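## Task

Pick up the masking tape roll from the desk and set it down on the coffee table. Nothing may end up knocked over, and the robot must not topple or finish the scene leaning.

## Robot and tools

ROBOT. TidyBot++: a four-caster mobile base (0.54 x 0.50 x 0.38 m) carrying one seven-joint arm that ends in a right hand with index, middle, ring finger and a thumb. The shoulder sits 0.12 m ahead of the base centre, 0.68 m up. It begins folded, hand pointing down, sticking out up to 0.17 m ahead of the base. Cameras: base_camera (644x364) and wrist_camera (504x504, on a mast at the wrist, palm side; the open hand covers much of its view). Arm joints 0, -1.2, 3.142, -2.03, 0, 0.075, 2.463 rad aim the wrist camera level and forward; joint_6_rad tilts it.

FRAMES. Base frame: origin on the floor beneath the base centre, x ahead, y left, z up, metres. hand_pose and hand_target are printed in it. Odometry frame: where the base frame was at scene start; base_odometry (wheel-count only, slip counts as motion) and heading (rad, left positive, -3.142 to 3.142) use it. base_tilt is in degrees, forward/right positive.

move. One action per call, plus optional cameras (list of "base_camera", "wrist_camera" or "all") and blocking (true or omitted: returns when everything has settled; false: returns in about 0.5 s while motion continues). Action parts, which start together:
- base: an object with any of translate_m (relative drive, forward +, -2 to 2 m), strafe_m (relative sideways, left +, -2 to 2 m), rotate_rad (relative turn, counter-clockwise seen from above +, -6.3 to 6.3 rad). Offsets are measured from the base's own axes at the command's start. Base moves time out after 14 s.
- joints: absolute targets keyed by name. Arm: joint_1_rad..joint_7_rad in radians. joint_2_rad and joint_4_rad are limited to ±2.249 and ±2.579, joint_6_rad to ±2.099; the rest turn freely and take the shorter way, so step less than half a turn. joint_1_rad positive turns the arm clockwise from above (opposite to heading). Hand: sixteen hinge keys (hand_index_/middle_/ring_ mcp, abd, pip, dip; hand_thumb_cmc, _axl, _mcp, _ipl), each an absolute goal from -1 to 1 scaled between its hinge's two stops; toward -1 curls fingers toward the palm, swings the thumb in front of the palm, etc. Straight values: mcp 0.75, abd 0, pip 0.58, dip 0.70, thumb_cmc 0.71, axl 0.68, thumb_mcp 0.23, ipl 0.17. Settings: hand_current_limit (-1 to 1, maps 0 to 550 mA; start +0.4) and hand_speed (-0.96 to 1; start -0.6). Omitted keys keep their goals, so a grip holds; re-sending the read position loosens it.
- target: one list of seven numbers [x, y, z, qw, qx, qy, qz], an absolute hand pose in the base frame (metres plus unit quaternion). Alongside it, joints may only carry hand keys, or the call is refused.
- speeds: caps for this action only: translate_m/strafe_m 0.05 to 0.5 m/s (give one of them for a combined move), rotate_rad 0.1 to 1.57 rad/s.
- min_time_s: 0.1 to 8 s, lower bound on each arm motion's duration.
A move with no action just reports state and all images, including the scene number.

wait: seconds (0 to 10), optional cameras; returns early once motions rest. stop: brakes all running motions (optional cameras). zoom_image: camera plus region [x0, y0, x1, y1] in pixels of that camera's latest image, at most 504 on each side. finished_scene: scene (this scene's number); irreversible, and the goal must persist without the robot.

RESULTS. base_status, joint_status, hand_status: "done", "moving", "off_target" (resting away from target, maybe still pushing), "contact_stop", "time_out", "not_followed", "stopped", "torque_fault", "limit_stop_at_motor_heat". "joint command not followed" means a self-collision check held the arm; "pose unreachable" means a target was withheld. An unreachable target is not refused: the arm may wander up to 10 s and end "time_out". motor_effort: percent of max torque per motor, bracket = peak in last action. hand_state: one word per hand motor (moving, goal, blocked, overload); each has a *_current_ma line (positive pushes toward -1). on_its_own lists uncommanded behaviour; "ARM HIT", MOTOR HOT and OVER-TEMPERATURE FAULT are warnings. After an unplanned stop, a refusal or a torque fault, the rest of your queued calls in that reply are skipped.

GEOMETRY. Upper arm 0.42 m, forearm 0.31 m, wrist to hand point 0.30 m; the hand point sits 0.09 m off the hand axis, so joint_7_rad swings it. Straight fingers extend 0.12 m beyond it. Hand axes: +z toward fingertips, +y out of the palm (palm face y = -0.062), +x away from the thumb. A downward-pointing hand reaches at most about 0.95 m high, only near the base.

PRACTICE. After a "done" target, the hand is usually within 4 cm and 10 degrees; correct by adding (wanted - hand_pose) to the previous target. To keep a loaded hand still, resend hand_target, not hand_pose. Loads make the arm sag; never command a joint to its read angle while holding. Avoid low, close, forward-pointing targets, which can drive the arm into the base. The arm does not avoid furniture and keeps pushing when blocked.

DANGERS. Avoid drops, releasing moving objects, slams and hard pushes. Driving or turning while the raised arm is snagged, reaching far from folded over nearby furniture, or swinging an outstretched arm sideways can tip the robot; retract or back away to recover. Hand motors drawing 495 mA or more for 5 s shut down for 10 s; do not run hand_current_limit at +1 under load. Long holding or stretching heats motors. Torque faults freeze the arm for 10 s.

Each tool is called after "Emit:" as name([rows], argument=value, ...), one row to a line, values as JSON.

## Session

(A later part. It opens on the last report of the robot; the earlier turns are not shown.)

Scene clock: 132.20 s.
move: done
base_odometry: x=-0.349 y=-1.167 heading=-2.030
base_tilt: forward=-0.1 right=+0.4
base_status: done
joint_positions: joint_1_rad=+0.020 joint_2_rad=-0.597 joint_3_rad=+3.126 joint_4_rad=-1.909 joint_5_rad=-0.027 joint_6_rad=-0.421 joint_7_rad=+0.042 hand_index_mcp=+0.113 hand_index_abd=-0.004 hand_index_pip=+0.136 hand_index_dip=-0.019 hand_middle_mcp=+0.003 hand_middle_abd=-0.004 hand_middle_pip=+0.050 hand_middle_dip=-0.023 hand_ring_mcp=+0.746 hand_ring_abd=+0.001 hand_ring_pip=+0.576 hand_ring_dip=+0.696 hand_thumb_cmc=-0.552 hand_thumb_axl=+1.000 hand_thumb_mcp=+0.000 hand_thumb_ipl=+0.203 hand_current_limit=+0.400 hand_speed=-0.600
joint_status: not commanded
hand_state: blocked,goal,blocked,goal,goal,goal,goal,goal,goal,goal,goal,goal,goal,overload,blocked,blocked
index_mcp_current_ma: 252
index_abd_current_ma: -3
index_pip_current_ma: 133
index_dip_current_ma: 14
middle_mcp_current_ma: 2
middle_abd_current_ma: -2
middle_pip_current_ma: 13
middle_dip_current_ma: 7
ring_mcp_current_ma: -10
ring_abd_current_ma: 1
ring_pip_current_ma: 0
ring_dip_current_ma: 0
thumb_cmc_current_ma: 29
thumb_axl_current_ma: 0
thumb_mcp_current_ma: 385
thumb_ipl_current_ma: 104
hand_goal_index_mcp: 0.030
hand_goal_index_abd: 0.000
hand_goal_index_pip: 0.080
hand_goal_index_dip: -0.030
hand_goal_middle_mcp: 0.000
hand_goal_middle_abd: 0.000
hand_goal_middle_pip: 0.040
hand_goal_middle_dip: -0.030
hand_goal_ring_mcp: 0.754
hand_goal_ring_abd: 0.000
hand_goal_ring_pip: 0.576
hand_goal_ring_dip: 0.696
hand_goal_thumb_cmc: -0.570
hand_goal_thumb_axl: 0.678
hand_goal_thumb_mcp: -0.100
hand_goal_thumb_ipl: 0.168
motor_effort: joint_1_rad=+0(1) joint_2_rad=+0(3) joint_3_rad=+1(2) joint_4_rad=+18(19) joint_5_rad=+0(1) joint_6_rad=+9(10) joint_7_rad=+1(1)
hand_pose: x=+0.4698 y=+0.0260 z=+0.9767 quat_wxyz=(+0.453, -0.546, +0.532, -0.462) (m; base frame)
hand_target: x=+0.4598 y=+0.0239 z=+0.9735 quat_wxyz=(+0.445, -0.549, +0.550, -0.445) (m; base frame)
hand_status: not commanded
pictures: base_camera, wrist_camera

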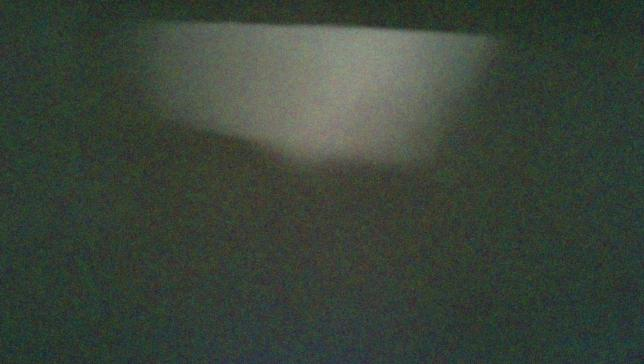

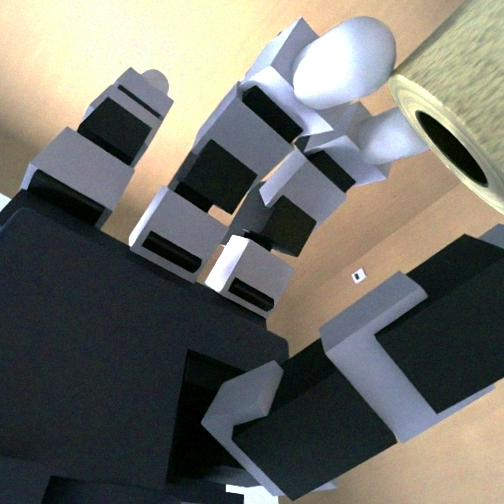

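Emit:
move(base={"translate_m":0.58}, speeds={"translate_m":0.15}, cameras=["all"])

Emit:
move(base={"translate_m":-0.06}, speeds={"translate_m":0.15}, cameras=["all"])

Scene clock: 138.13 s.
move: done
base_odometry: x=-0.606 y=-1.687 heading=-2.030
base_tilt: forward=-0.1 right=+0.4
base_status: done
joint_positions: joint_1_rad=+0.020 joint_2_rad=-0.597 joint_3_rad=+3.126 joint_4_rad=-1.909 joint_5_rad=-0.027 joint_6_rad=-0.422 joint_7_rad=+0.042 hand_index_mcp=+0.113 hand_index_abd=-0.004 hand_index_pip=+0.136 hand_index_dip=-0.019 hand_middle_mcp=+0.003 hand_middle_abd=-0.004 hand_middle_pip=+0.050 hand_middle_dip=-0.023 hand_ring_mcp=+0.746 hand_ring_abd=+0.001 hand_ring_pip=+0.576 hand_ring_dip=+0.696 hand_thumb_cmc=-0.552 hand_thumb_axl=+1.000 hand_thumb_mcp=+0.000 hand_thumb_ipl=+0.203 hand_current_limit=+0.400 hand_speed=-0.600
joint_status: not commanded
hand_state: blocked,goal,blocked,goal,goal,goal,goal,goal,goal,goal,goal,goal,goal,overload,blocked,blocked
index_mcp_current_ma: 252
index_abd_current_ma: -3
index_pip_current_ma: 133
index_dip_current_ma: 14
middle_mcp_current_ma: 2
middle_abd_current_ma: -2
middle_pip_current_ma: 13
middle_dip_current_ma: 7
ring_mcp_current_ma: -10
ring_abd_current_ma: 1
ring_pip_current_ma: 0
ring_dip_current_ma: 0
thumb_cmc_current_ma: 29
thumb_axl_current_ma: 0
thumb_mcp_current_ma: 385
thumb_ipl_current_ma: 104
hand_goal_index_mcp: 0.030
hand_goal_index_abd: 0.000
hand_goal_index_pip: 0.080
hand_goal_index_dip: -0.030
hand_goal_middle_mcp: 0.000
hand_goal_middle_abd: 0.000
hand_goal_middle_pip: 0.040
hand_goal_middle_dip: -0.030
hand_goal_ring_mcp: 0.754
hand_goal_ring_abd: 0.000
hand_goal_ring_pip: 0.576
hand_goal_ring_dip: 0.696
hand_goal_thumb_cmc: -0.570
hand_goal_thumb_axl: 0.678
hand_goal_thumb_mcp: -0.100
hand_goal_thumb_ipl: 0.168
motor_effort: joint_1_rad=+0(1) joint_2_rad=-1(3) joint_3_rad=+1(2) joint_4_rad=+18(19) joint_5_rad=+0(1) joint_6_rad=+10(10) joint_7_rad=+1(1)
hand_pose: x=+0.4698 y=+0.0260 z=+0.9768 quat_wxyz=(+0.453, -0.546, +0.532, -0.463) (m; base frame)
hand_target: x=+0.4598 y=+0.0239 z=+0.9735 quat_wxyz=(+0.445, -0.549, +0.550, -0.445) (m; base frame)
hand_status: not commanded
pictures: base_camera, wrist_camera

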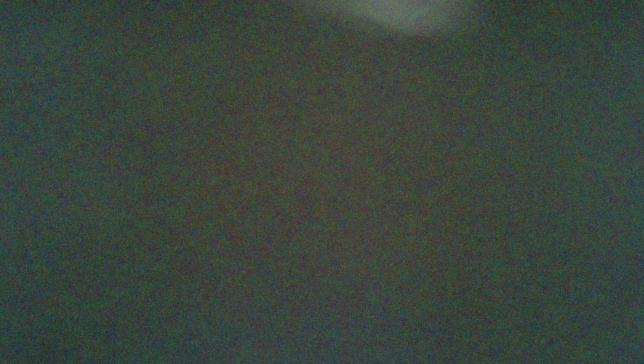

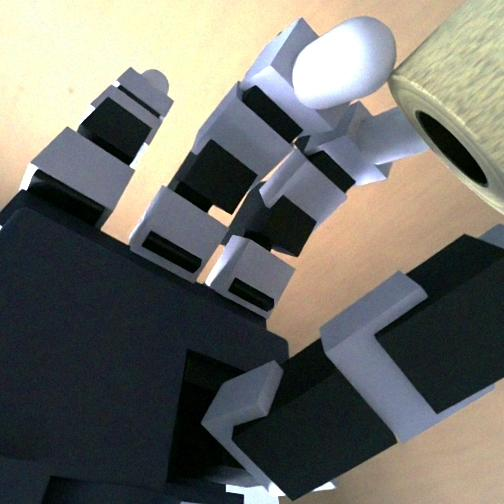

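Scene clock: 139.20 s.
move: done
base_odometry: x=-0.579 y=-1.633 heading=-2.030
base_tilt: forward=-0.1 right=+0.4
base_status: done
joint_positions: joint_1_rad=+0.020 joint_2_rad=-0.601 joint_3_rad=+3.126 joint_4_rad=-1.909 joint_5_rad=-0.027 joint_6_rad=-0.422 joint_7_rad=+0.042 hand_index_mcp=+0.113 hand_index_abd=-0.004 hand_index_pip=+0.136 hand_index_dip=-0.019 hand_middle_mcp=+0.003 hand_middle_abd=-0.004 hand_middle_pip=+0.050 hand_middle_dip=-0.023 hand_ring_mcp=+0.746 hand_ring_abd=+0.001 hand_ring_pip=+0.576 hand_ring_dip=+0.696 hand_thumb_cmc=-0.552 hand_thumb_axl=+1.000 hand_thumb_mcp=+0.000 hand_thumb_ipl=+0.203 hand_current_limit=+0.400 hand_speed=-0.600
joint_status: not commanded
hand_state: blocked,goal,blocked,goal,goal,goal,goal,goal,goal,goal,goal,goal,goal,overload,blocked,blocked
index_mcp_current_ma: 252
index_abd_current_ma: -3
index_pip_current_ma: 133
index_dip_current_ma: 14
middle_mcp_current_ma: 2
middle_abd_current_ma: -2
middle_pip_current_ma: 13
middle_dip_current_ma: 7
ring_mcp_current_ma: -10
ring_abd_current_ma: 1
ring_pip_current_ma: 0
ring_dip_current_ma: 0
thumb_cmc_current_ma: 29
thumb_axl_current_ma: 0
thumb_mcp_current_ma: 385
thumb_ipl_current_ma: 104
hand_goal_index_mcp: 0.030
hand_goal_index_abd: 0.000
hand_goal_index_pip: 0.080
hand_goal_index_dip: -0.030
hand_goal_middle_mcp: 0.000
hand_goal_middle_abd: 0.000
hand_goal_middle_pip: 0.040
hand_goal_middle_dip: -0.030
hand_goal_ring_mcp: 0.754
hand_goal_ring_abd: 0.000
hand_goal_ring_pip: 0.576
hand_goal_ring_dip: 0.696
hand_goal_thumb_cmc: -0.570
hand_goal_thumb_axl: 0.678
hand_goal_thumb_mcp: -0.100
hand_goal_thumb_ipl: 0.168
motor_effort: joint_1_rad=+0(1) joint_2_rad=+0(3) joint_3_rad=+1(2) joint_4_rad=+18(19) joint_5_rad=+0(1) joint_6_rad=+9(10) joint_7_rad=+1(1)
hand_pose: x=+0.4686 y=+0.0261 z=+0.9784 quat_wxyz=(+0.454, -0.545, +0.531, -0.464) (m; base frame)
hand_target: x=+0.4598 y=+0.0239 z=+0.9735 quat_wxyz=(+0.445, -0.549, +0.550, -0.445) (m; base frame)
hand_status: not commanded
pictures: base_camera, wrist_camera

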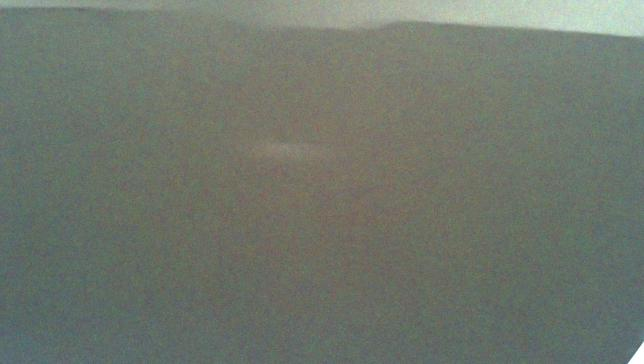

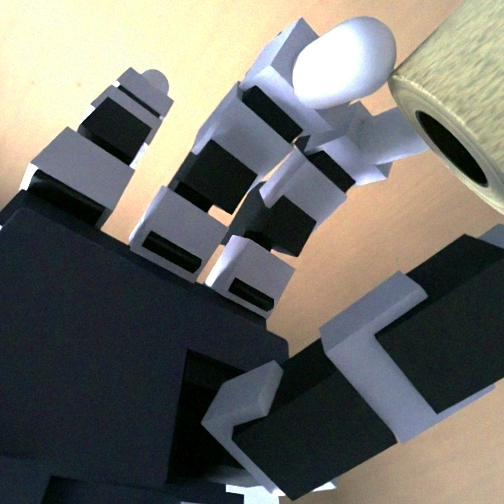

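Emit:
move(base={"translate_m":-0.05,"strafe_m":0.15}, speeds={"translate_m":0.2})

Emit:
move(base={"rotate_rad":-1.0}, speeds={"rotate_rad":0.8}, cameras=["base_camera"])

Scene clock: 141.90 s.
move: done
base_odometry: x=-0.423 y=-1.655 heading=-2.030
base_tilt: forward=-0.1 right=+0.4
base_status: done
joint_positions: joint_1_rad=+0.020 joint_2_rad=-0.601 joint_3_rad=+3.127 joint_4_rad=-1.908 joint_5_rad=-0.027 joint_6_rad=-0.422 joint_7_rad=+0.042 hand_index_mcp=+0.113 hand_index_abd=-0.004 hand_index_pip=+0.136 hand_index_dip=-0.019 hand_middle_mcp=+0.003 hand_middle_abd=-0.004 hand_middle_pip=+0.050 hand_middle_dip=-0.023 hand_ring_mcp=+0.746 hand_ring_abd=+0.001 hand_ring_pip=+0.576 hand_ring_dip=+0.696 hand_thumb_cmc=-0.552 hand_thumb_axl=+1.000 hand_thumb_mcp=+0.000 hand_thumb_ipl=+0.203 hand_current_limit=+0.400 hand_speed=-0.600
joint_status: not commanded
hand_state: blocked,goal,blocked,goal,goal,goal,goal,goal,goal,goal,goal,goal,goal,overload,blocked,blocked
index_mcp_current_ma: 252
index_abd_current_ma: -3
index_pip_current_ma: 133
index_dip_current_ma: 14
middle_mcp_current_ma: 2
middle_abd_current_ma: -2
middle_pip_current_ma: 13
middle_dip_current_ma: 7
ring_mcp_current_ma: -10
ring_abd_current_ma: 0
ring_pip_current_ma: 0
ring_dip_current_ma: 0
thumb_cmc_current_ma: 28
thumb_axl_current_ma: 0
thumb_mcp_current_ma: 385
thumb_ipl_current_ma: 104
hand_goal_index_mcp: 0.030
hand_goal_index_abd: 0.000
hand_goal_index_pip: 0.080
hand_goal_index_dip: -0.030
hand_goal_middle_mcp: 0.000
hand_goal_middle_abd: 0.000
hand_goal_middle_pip: 0.040
hand_goal_middle_dip: -0.030
hand_goal_ring_mcp: 0.754
hand_goal_ring_abd: 0.000
hand_goal_ring_pip: 0.576
hand_goal_ring_dip: 0.696
hand_goal_thumb_cmc: -0.570
hand_goal_thumb_axl: 0.678
hand_goal_thumb_mcp: -0.100
hand_goal_thumb_ipl: 0.168
motor_effort: joint_1_rad=+0(1) joint_2_rad=+0(1) joint_3_rad=+1(3) joint_4_rad=+18(18) joint_5_rad=+0(1) joint_6_rad=+10(10) joint_7_rad=+1(1)
hand_pose: x=+0.4686 y=+0.0257 z=+0.9784 quat_wxyz=(+0.454, -0.545, +0.531, -0.464) (m; base frame)
hand_target: x=+0.4598 y=+0.0239 z=+0.9735 quat_wxyz=(+0.445, -0.549, +0.550, -0.445) (m; base frame)
hand_status: not commanded
pictures: none

Scene clock: 143.97 s.
move: done
base_odometry: x=-0.423 y=-1.655 heading=-3.030
base_tilt: forward=-0.1 right=+0.4
base_status: done
joint_positions: joint_1_rad=+0.019 joint_2_rad=-0.601 joint_3_rad=+3.127 joint_4_rad=-1.908 joint_5_rad=-0.027 joint_6_rad=-0.422 joint_7_rad=+0.042 hand_index_mcp=+0.113 hand_index_abd=-0.004 hand_index_pip=+0.136 hand_index_dip=-0.019 hand_middle_mcp=+0.003 hand_middle_abd=-0.004 hand_middle_pip=+0.050 hand_middle_dip=-0.023 hand_ring_mcp=+0.746 hand_ring_abd=+0.001 hand_ring_pip=+0.576 hand_ring_dip=+0.696 hand_thumb_cmc=-0.552 hand_thumb_axl=+1.000 hand_thumb_mcp=+0.000 hand_thumb_ipl=+0.203 hand_current_limit=+0.400 hand_speed=-0.600
joint_status: not commanded
hand_state: blocked,goal,blocked,goal,goal,goal,goal,goal,goal,goal,goal,goal,goal,overload,blocked,blocked
index_mcp_current_ma: 252
index_abd_current_ma: -3
index_pip_current_ma: 133
index_dip_current_ma: 14
middle_mcp_current_ma: 2
middle_abd_current_ma: -2
middle_pip_current_ma: 13
middle_dip_current_ma: 7
ring_mcp_current_ma: -10
ring_abd_current_ma: 0
ring_pip_current_ma: 0
ring_dip_current_ma: 0
thumb_cmc_current_ma: 28
thumb_axl_current_ma: 0
thumb_mcp_current_ma: 385
thumb_ipl_current_ma: 104
hand_goal_index_mcp: 0.030
hand_goal_index_abd: 0.000
hand_goal_index_pip: 0.080
hand_goal_index_dip: -0.030
hand_goal_middle_mcp: 0.000
hand_goal_middle_abd: 0.000
hand_goal_middle_pip: 0.040
hand_goal_middle_dip: -0.030
hand_goal_ring_mcp: 0.754
hand_goal_ring_abd: 0.000
hand_goal_ring_pip: 0.576
hand_goal_ring_dip: 0.696
hand_goal_thumb_cmc: -0.570
hand_goal_thumb_axl: 0.678
hand_goal_thumb_mcp: -0.100
hand_goal_thumb_ipl: 0.168
motor_effort: joint_1_rad=+0(2) joint_2_rad=-1(1) joint_3_rad=+1(3) joint_4_rad=+18(18) joint_5_rad=+0(1) joint_6_rad=+10(10) joint_7_rad=+1(1)
hand_pose: x=+0.4686 y=+0.0260 z=+0.9784 quat_wxyz=(+0.454, -0.545, +0.531, -0.464) (m; base frame)
hand_target: x=+0.4598 y=+0.0239 z=+0.9735 quat_wxyz=(+0.445, -0.549, +0.550, -0.445) (m; base frame)
hand_status: not commanded
pictures: base_camera

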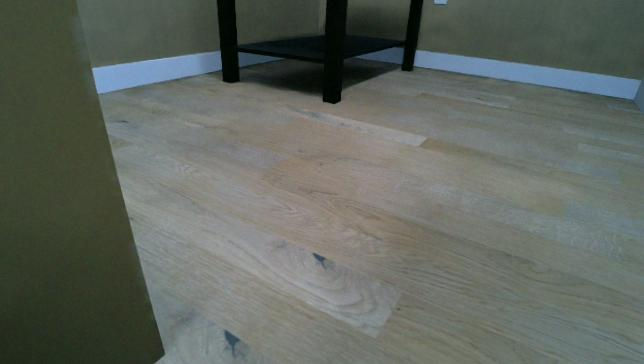

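Emit:
move(base={"rotate_rad":-0.571}, speeds={"rotate_rad":0.8}, cameras=["base_camera"])

Scene clock: 148.10 s.
move: done
base_odometry: x=-0.423 y=-1.655 heading=+2.683
base_tilt: forward=-0.1 right=+0.4
base_status: done
joint_positions: joint_1_rad=+0.018 joint_2_rad=-0.601 joint_3_rad=+3.127 joint_4_rad=-1.908 joint_5_rad=-0.027 joint_6_rad=-0.422 joint_7_rad=+0.042 hand_index_mcp=+0.113 hand_index_abd=-0.004 hand_index_pip=+0.136 hand_index_dip=-0.019 hand_middle_mcp=+0.003 hand_middle_abd=-0.004 hand_middle_pip=+0.050 hand_middle_dip=-0.023 hand_ring_mcp=+0.746 hand_ring_abd=+0.001 hand_ring_pip=+0.576 hand_ring_dip=+0.696 hand_thumb_cmc=-0.552 hand_thumb_axl=+1.000 hand_thumb_mcp=+0.000 hand_thumb_ipl=+0.203 hand_current_limit=+0.400 hand_speed=-0.600
joint_status: not commanded
hand_state: blocked,goal,blocked,goal,goal,goal,goal,goal,goal,goal,goal,goal,goal,overload,blocked,blocked
index_mcp_current_ma: 252
index_abd_current_ma: -3
index_pip_current_ma: 133
index_dip_current_ma: 14
middle_mcp_current_ma: 2
middle_abd_current_ma: -2
middle_pip_current_ma: 13
middle_dip_current_ma: 7
ring_mcp_current_ma: -10
ring_abd_current_ma: 0
ring_pip_current_ma: 0
ring_dip_current_ma: 0
thumb_cmc_current_ma: 28
thumb_axl_current_ma: 0
thumb_mcp_current_ma: 385
thumb_ipl_current_ma: 104
hand_goal_index_mcp: 0.030
hand_goal_index_abd: 0.000
hand_goal_index_pip: 0.080
hand_goal_index_dip: -0.030
hand_goal_middle_mcp: 0.000
hand_goal_middle_abd: 0.000
hand_goal_middle_pip: 0.040
hand_goal_middle_dip: -0.030
hand_goal_ring_mcp: 0.754
hand_goal_ring_abd: 0.000
hand_goal_ring_pip: 0.576
hand_goal_ring_dip: 0.696
hand_goal_thumb_cmc: -0.570
hand_goal_thumb_axl: 0.678
hand_goal_thumb_mcp: -0.100
hand_goal_thumb_ipl: 0.168
motor_effort: joint_1_rad=+0(1) joint_2_rad=+0(1) joint_3_rad=+2(3) joint_4_rad=+18(18) joint_5_rad=+0(1) joint_6_rad=+9(10) joint_7_rad=+0(1)
hand_pose: x=+0.4686 y=+0.0263 z=+0.9784 quat_wxyz=(+0.454, -0.545, +0.531, -0.463) (m; base frame)
hand_target: x=+0.4598 y=+0.0239 z=+0.9735 quat_wxyz=(+0.445, -0.549, +0.550, -0.445) (m; base frame)
hand_status: not commanded
pictures: base_camera

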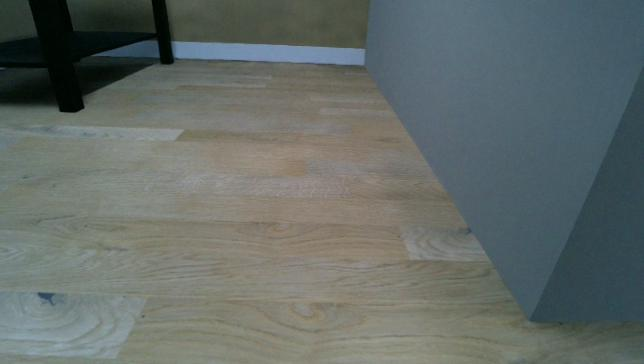

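Emit:
move(base={"strafe_m":0.08}, speeds={"strafe_m":0.2})

Emit:
move(base={"translate_m":1.5}, speeds={"translate_m":0.35})

Emit:
move(base={"strafe_m":0.15}, speeds={"strafe_m":0.2})

Emit:
move(base={"rotate_rad":1.571}, speeds={"rotate_rad":0.8}, cameras=["base_camera"])

Scene clock: 150.57 s.
move: done
base_odometry: x=-0.458 y=-1.726 heading=+2.682
base_tilt: forward=-0.1 right=+0.4
base_status: done
joint_positions: joint_1_rad=+0.018 joint_2_rad=-0.601 joint_3_rad=+3.127 joint_4_rad=-1.908 joint_5_rad=-0.027 joint_6_rad=-0.422 joint_7_rad=+0.042 hand_index_mcp=+0.113 hand_index_abd=-0.004 hand_index_pip=+0.136 hand_index_dip=-0.019 hand_middle_mcp=+0.003 hand_middle_abd=-0.004 hand_middle_pip=+0.050 hand_middle_dip=-0.023 hand_ring_mcp=+0.746 hand_ring_abd=+0.001 hand_ring_pip=+0.576 hand_ring_dip=+0.696 hand_thumb_cmc=-0.552 hand_thumb_axl=+1.000 hand_thumb_mcp=+0.000 hand_thumb_ipl=+0.203 hand_current_limit=+0.400 hand_speed=-0.600
joint_status: not commanded
hand_state: blocked,goal,blocked,goal,goal,goal,goal,goal,goal,goal,goal,goal,goal,overload,blocked,blocked
index_mcp_current_ma: 252
index_abd_current_ma: -3
index_pip_current_ma: 133
index_dip_current_ma: 14
middle_mcp_current_ma: 2
middle_abd_current_ma: -2
middle_pip_current_ma: 13
middle_dip_current_ma: 7
ring_mcp_current_ma: -10
ring_abd_current_ma: 0
ring_pip_current_ma: 0
ring_dip_current_ma: 0
thumb_cmc_current_ma: 28
thumb_axl_current_ma: 0
thumb_mcp_current_ma: 385
thumb_ipl_current_ma: 104
hand_goal_index_mcp: 0.030
hand_goal_index_abd: 0.000
hand_goal_index_pip: 0.080
hand_goal_index_dip: -0.030
hand_goal_middle_mcp: 0.000
hand_goal_middle_abd: 0.000
hand_goal_middle_pip: 0.040
hand_goal_middle_dip: -0.030
hand_goal_ring_mcp: 0.754
hand_goal_ring_abd: 0.000
hand_goal_ring_pip: 0.576
hand_goal_ring_dip: 0.696
hand_goal_thumb_cmc: -0.570
hand_goal_thumb_axl: 0.678
hand_goal_thumb_mcp: -0.100
hand_goal_thumb_ipl: 0.168
motor_effort: joint_1_rad=+0(1) joint_2_rad=+0(1) joint_3_rad=+1(3) joint_4_rad=+18(19) joint_5_rad=+0(1) joint_6_rad=+10(10) joint_7_rad=+1(1)
hand_pose: x=+0.4686 y=+0.0260 z=+0.9785 quat_wxyz=(+0.454, -0.545, +0.531, -0.463) (m; base frame)
hand_target: x=+0.4598 y=+0.0239 z=+0.9735 quat_wxyz=(+0.445, -0.549, +0.550, -0.445) (m; base frame)
hand_status: not commanded
pictures: none

Scene clock: 155.87 s.
move: done
base_odometry: x=-1.803 y=-1.062 heading=+2.683
base_tilt: forward=-0.1 right=+0.4
base_status: done
joint_positions: joint_1_rad=+0.018 joint_2_rad=-0.598 joint_3_rad=+3.127 joint_4_rad=-1.908 joint_5_rad=-0.027 joint_6_rad=-0.423 joint_7_rad=+0.042 hand_index_mcp=+0.113 hand_index_abd=-0.004 hand_index_pip=+0.136 hand_index_dip=-0.019 hand_middle_mcp=+0.003 hand_middle_abd=-0.004 hand_middle_pip=+0.050 hand_middle_dip=-0.023 hand_ring_mcp=+0.746 hand_ring_abd=+0.001 hand_ring_pip=+0.576 hand_ring_dip=+0.696 hand_thumb_cmc=-0.552 hand_thumb_axl=+1.000 hand_thumb_mcp=+0.000 hand_thumb_ipl=+0.203 hand_current_limit=+0.400 hand_speed=-0.600
joint_status: not commanded
hand_state: blocked,goal,blocked,goal,goal,goal,goal,goal,goal,goal,goal,goal,goal,overload,blocked,blocked
index_mcp_current_ma: 252
index_abd_current_ma: -3
index_pip_current_ma: 133
index_dip_current_ma: 14
middle_mcp_current_ma: 2
middle_abd_current_ma: -2
middle_pip_current_ma: 13
middle_dip_current_ma: 7
ring_mcp_current_ma: -10
ring_abd_current_ma: 0
ring_pip_current_ma: 0
ring_dip_current_ma: 0
thumb_cmc_current_ma: 28
thumb_axl_current_ma: 0
thumb_mcp_current_ma: 385
thumb_ipl_current_ma: 104
hand_goal_index_mcp: 0.030
hand_goal_index_abd: 0.000
hand_goal_index_pip: 0.080
hand_goal_index_dip: -0.030
hand_goal_middle_mcp: 0.000
hand_goal_middle_abd: 0.000
hand_goal_middle_pip: 0.040
hand_goal_middle_dip: -0.030
hand_goal_ring_mcp: 0.754
hand_goal_ring_abd: 0.000
hand_goal_ring_pip: 0.576
hand_goal_ring_dip: 0.696
hand_goal_thumb_cmc: -0.570
hand_goal_thumb_axl: 0.678
hand_goal_thumb_mcp: -0.100
hand_goal_thumb_ipl: 0.168
motor_effort: joint_1_rad=+0(1) joint_2_rad=+0(3) joint_3_rad=+1(2) joint_4_rad=+18(19) joint_5_rad=+0(1) joint_6_rad=+10(10) joint_7_rad=+0(1)
hand_pose: x=+0.4695 y=+0.0260 z=+0.9773 quat_wxyz=(+0.453, -0.546, +0.532, -0.462) (m; base frame)
hand_target: x=+0.4598 y=+0.0239 z=+0.9735 quat_wxyz=(+0.445, -0.549, +0.550, -0.445) (m; base frame)
hand_status: not commanded
pictures: none

Scene clock: 157.37 s.
move: done
base_odometry: x=-1.870 y=-1.196 heading=+2.682
base_tilt: forward=-0.1 right=+0.4
base_status: done
joint_positions: joint_1_rad=+0.018 joint_2_rad=-0.598 joint_3_rad=+3.128 joint_4_rad=-1.908 joint_5_rad=-0.027 joint_6_rad=-0.423 joint_7_rad=+0.042 hand_index_mcp=+0.113 hand_index_abd=-0.004 hand_index_pip=+0.136 hand_index_dip=-0.019 hand_middle_mcp=+0.003 hand_middle_abd=-0.004 hand_middle_pip=+0.050 hand_middle_dip=-0.023 hand_ring_mcp=+0.746 hand_ring_abd=+0.001 hand_ring_pip=+0.576 hand_ring_dip=+0.696 hand_thumb_cmc=-0.552 hand_thumb_axl=+1.000 hand_thumb_mcp=+0.000 hand_thumb_ipl=+0.203 hand_current_limit=+0.400 hand_speed=-0.600
joint_status: not commanded
hand_state: blocked,goal,blocked,goal,goal,goal,goal,goal,goal,goal,goal,goal,goal,overload,blocked,blocked
index_mcp_current_ma: 252
index_abd_current_ma: -3
index_pip_current_ma: 133
index_dip_current_ma: 14
middle_mcp_current_ma: 2
middle_abd_current_ma: -2
middle_pip_current_ma: 13
middle_dip_current_ma: 7
ring_mcp_current_ma: -10
ring_abd_current_ma: 0
ring_pip_current_ma: 0
ring_dip_current_ma: 0
thumb_cmc_current_ma: 28
thumb_axl_current_ma: 0
thumb_mcp_current_ma: 385
thumb_ipl_current_ma: 104
hand_goal_index_mcp: 0.030
hand_goal_index_abd: 0.000
hand_goal_index_pip: 0.080
hand_goal_index_dip: -0.030
hand_goal_middle_mcp: 0.000
hand_goal_middle_abd: 0.000
hand_goal_middle_pip: 0.040
hand_goal_middle_dip: -0.030
hand_goal_ring_mcp: 0.754
hand_goal_ring_abd: 0.000
hand_goal_ring_pip: 0.576
hand_goal_ring_dip: 0.696
hand_goal_thumb_cmc: -0.570
hand_goal_thumb_axl: 0.678
hand_goal_thumb_mcp: -0.100
hand_goal_thumb_ipl: 0.168
motor_effort: joint_1_rad=+0(1) joint_2_rad=-1(1) joint_3_rad=+1(3) joint_4_rad=+18(19) joint_5_rad=+0(1) joint_6_rad=+10(10) joint_7_rad=+1(1)
hand_pose: x=+0.4695 y=+0.0257 z=+0.9773 quat_wxyz=(+0.453, -0.546, +0.532, -0.462) (m; base frame)
hand_target: x=+0.4598 y=+0.0239 z=+0.9735 quat_wxyz=(+0.445, -0.549, +0.550, -0.445) (m; base frame)
hand_status: not commanded
pictures: none

Scene clock: 160.13 s.
move: done
base_odometry: x=-1.870 y=-1.196 heading=-2.030
base_tilt: forward=-0.1 right=+0.4
base_status: done
joint_positions: joint_1_rad=+0.018 joint_2_rad=-0.598 joint_3_rad=+3.128 joint_4_rad=-1.908 joint_5_rad=-0.027 joint_6_rad=-0.423 joint_7_rad=+0.042 hand_index_mcp=+0.113 hand_index_abd=-0.004 hand_index_pip=+0.136 hand_index_dip=-0.019 hand_middle_mcp=+0.003 hand_middle_abd=-0.004 hand_middle_pip=+0.050 hand_middle_dip=-0.023 hand_ring_mcp=+0.746 hand_ring_abd=+0.001 hand_ring_pip=+0.576 hand_ring_dip=+0.696 hand_thumb_cmc=-0.552 hand_thumb_axl=+1.000 hand_thumb_mcp=+0.000 hand_thumb_ipl=+0.203 hand_current_limit=+0.400 hand_speed=-0.600
joint_status: not commanded
hand_state: blocked,goal,blocked,goal,goal,goal,goal,goal,goal,goal,goal,goal,goal,overload,blocked,blocked
index_mcp_current_ma: 252
index_abd_current_ma: -3
index_pip_current_ma: 133
index_dip_current_ma: 14
middle_mcp_current_ma: 2
middle_abd_current_ma: -2
middle_pip_current_ma: 13
middle_dip_current_ma: 7
ring_mcp_current_ma: -10
ring_abd_current_ma: 0
ring_pip_current_ma: 0
ring_dip_current_ma: 0
thumb_cmc_current_ma: 28
thumb_axl_current_ma: 0
thumb_mcp_current_ma: 385
thumb_ipl_current_ma: 104
hand_goal_index_mcp: 0.030
hand_goal_index_abd: 0.000
hand_goal_index_pip: 0.080
hand_goal_index_dip: -0.030
hand_goal_middle_mcp: 0.000
hand_goal_middle_abd: 0.000
hand_goal_middle_pip: 0.040
hand_goal_middle_dip: -0.030
hand_goal_ring_mcp: 0.754
hand_goal_ring_abd: 0.000
hand_goal_ring_pip: 0.576
hand_goal_ring_dip: 0.696
hand_goal_thumb_cmc: -0.570
hand_goal_thumb_axl: 0.678
hand_goal_thumb_mcp: -0.100
hand_goal_thumb_ipl: 0.168
motor_effort: joint_1_rad=+0(1) joint_2_rad=-1(2) joint_3_rad=+1(3) joint_4_rad=+18(19) joint_5_rad=+1(1) joint_6_rad=+10(10) joint_7_rad=+0(1)
hand_pose: x=+0.4695 y=+0.0258 z=+0.9774 quat_wxyz=(+0.453, -0.546, +0.532, -0.462) (m; base frame)
hand_target: x=+0.4598 y=+0.0239 z=+0.9735 quat_wxyz=(+0.445, -0.549, +0.550, -0.445) (m; base frame)
hand_status: not commanded
pictures: base_camera

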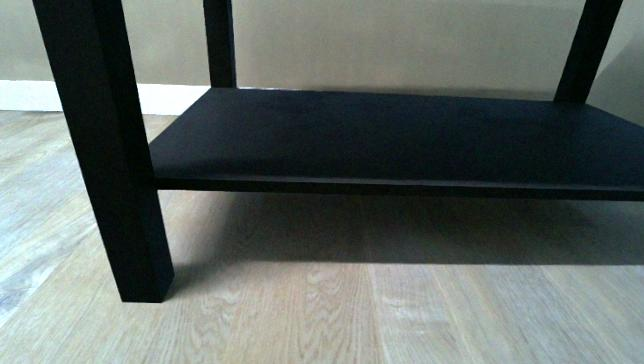

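Emit:
move(joints={"joint_1_rad":0.03,"joint_2_rad":0.41,"joint_4_rad":-2.30,"joint_6_rad":0.95}, min_time_s=5, cameras=["all"])

Scene clock: 169.40 s.
move: done
base_odometry: x=-1.870 y=-1.196 heading=-2.030
base_tilt: forward=-0.1 right=+0.4
base_status: not commanded
joint_positions: joint_1_rad=+0.018 joint_2_rad=+0.384 joint_3_rad=+3.128 joint_4_rad=-2.283 joint_5_rad=-0.027 joint_6_rad=+0.879 joint_7_rad=+0.042 hand_index_mcp=+0.113 hand_index_abd=-0.004 hand_index_pip=+0.136 hand_index_dip=-0.019 hand_middle_mcp=+0.003 hand_middle_abd=-0.004 hand_middle_pip=+0.050 hand_middle_dip=-0.023 hand_ring_mcp=+0.746 hand_ring_abd=+0.001 hand_ring_pip=+0.576 hand_ring_dip=+0.696 hand_thumb_cmc=-0.552 hand_thumb_axl=+1.000 hand_thumb_mcp=+0.000 hand_thumb_ipl=+0.203 hand_current_limit=+0.400 hand_speed=-0.600
joint_status: all done
hand_state: blocked,goal,blocked,goal,goal,goal,goal,goal,goal,goal,goal,goal,goal,overload,blocked,blocked
index_mcp_current_ma: 252
index_abd_current_ma: -3
index_pip_current_ma: 133
index_dip_current_ma: 14
middle_mcp_current_ma: 2
middle_abd_current_ma: -2
middle_pip_current_ma: 13
middle_dip_current_ma: 7
ring_mcp_current_ma: -10
ring_abd_current_ma: 0
ring_pip_current_ma: 0
ring_dip_current_ma: 0
thumb_cmc_current_ma: 28
thumb_axl_current_ma: 0
thumb_mcp_current_ma: 385
thumb_ipl_current_ma: 104
hand_goal_index_mcp: 0.030
hand_goal_index_abd: 0.000
hand_goal_index_pip: 0.080
hand_goal_index_dip: -0.030
hand_goal_middle_mcp: 0.000
hand_goal_middle_abd: 0.000
hand_goal_middle_pip: 0.040
hand_goal_middle_dip: -0.030
hand_goal_ring_mcp: 0.754
hand_goal_ring_abd: 0.000
hand_goal_ring_pip: 0.576
hand_goal_ring_dip: 0.696
hand_goal_thumb_cmc: -0.570
hand_goal_thumb_axl: 0.678
hand_goal_thumb_mcp: -0.100
hand_goal_thumb_ipl: 0.168
motor_effort: joint_1_rad=+0(1) joint_2_rad=-24(25) joint_3_rad=+0(2) joint_4_rad=+11(19) joint_5_rad=+0(1) joint_6_rad=+9(11) joint_7_rad=+0(1)
hand_pose: x=+0.6964 y=+0.0130 z=+0.6438 quat_wxyz=(+0.432, -0.551, +0.552, -0.454) (m; base frame)
hand_target: x=+0.6988 y=+0.0065 z=+0.6420 quat_wxyz=(+0.444, -0.537, +0.553, -0.457) (m; base frame)
hand_status: not commanded
pictures: base_camera, wrist_camera

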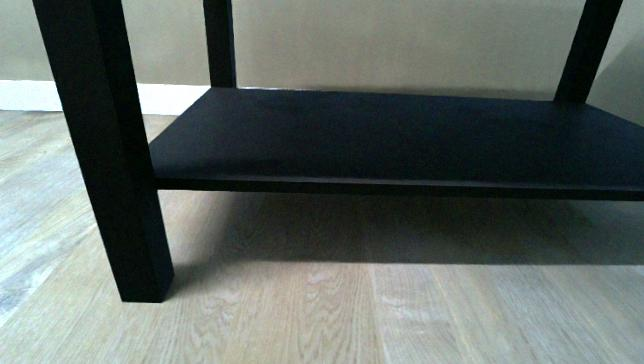

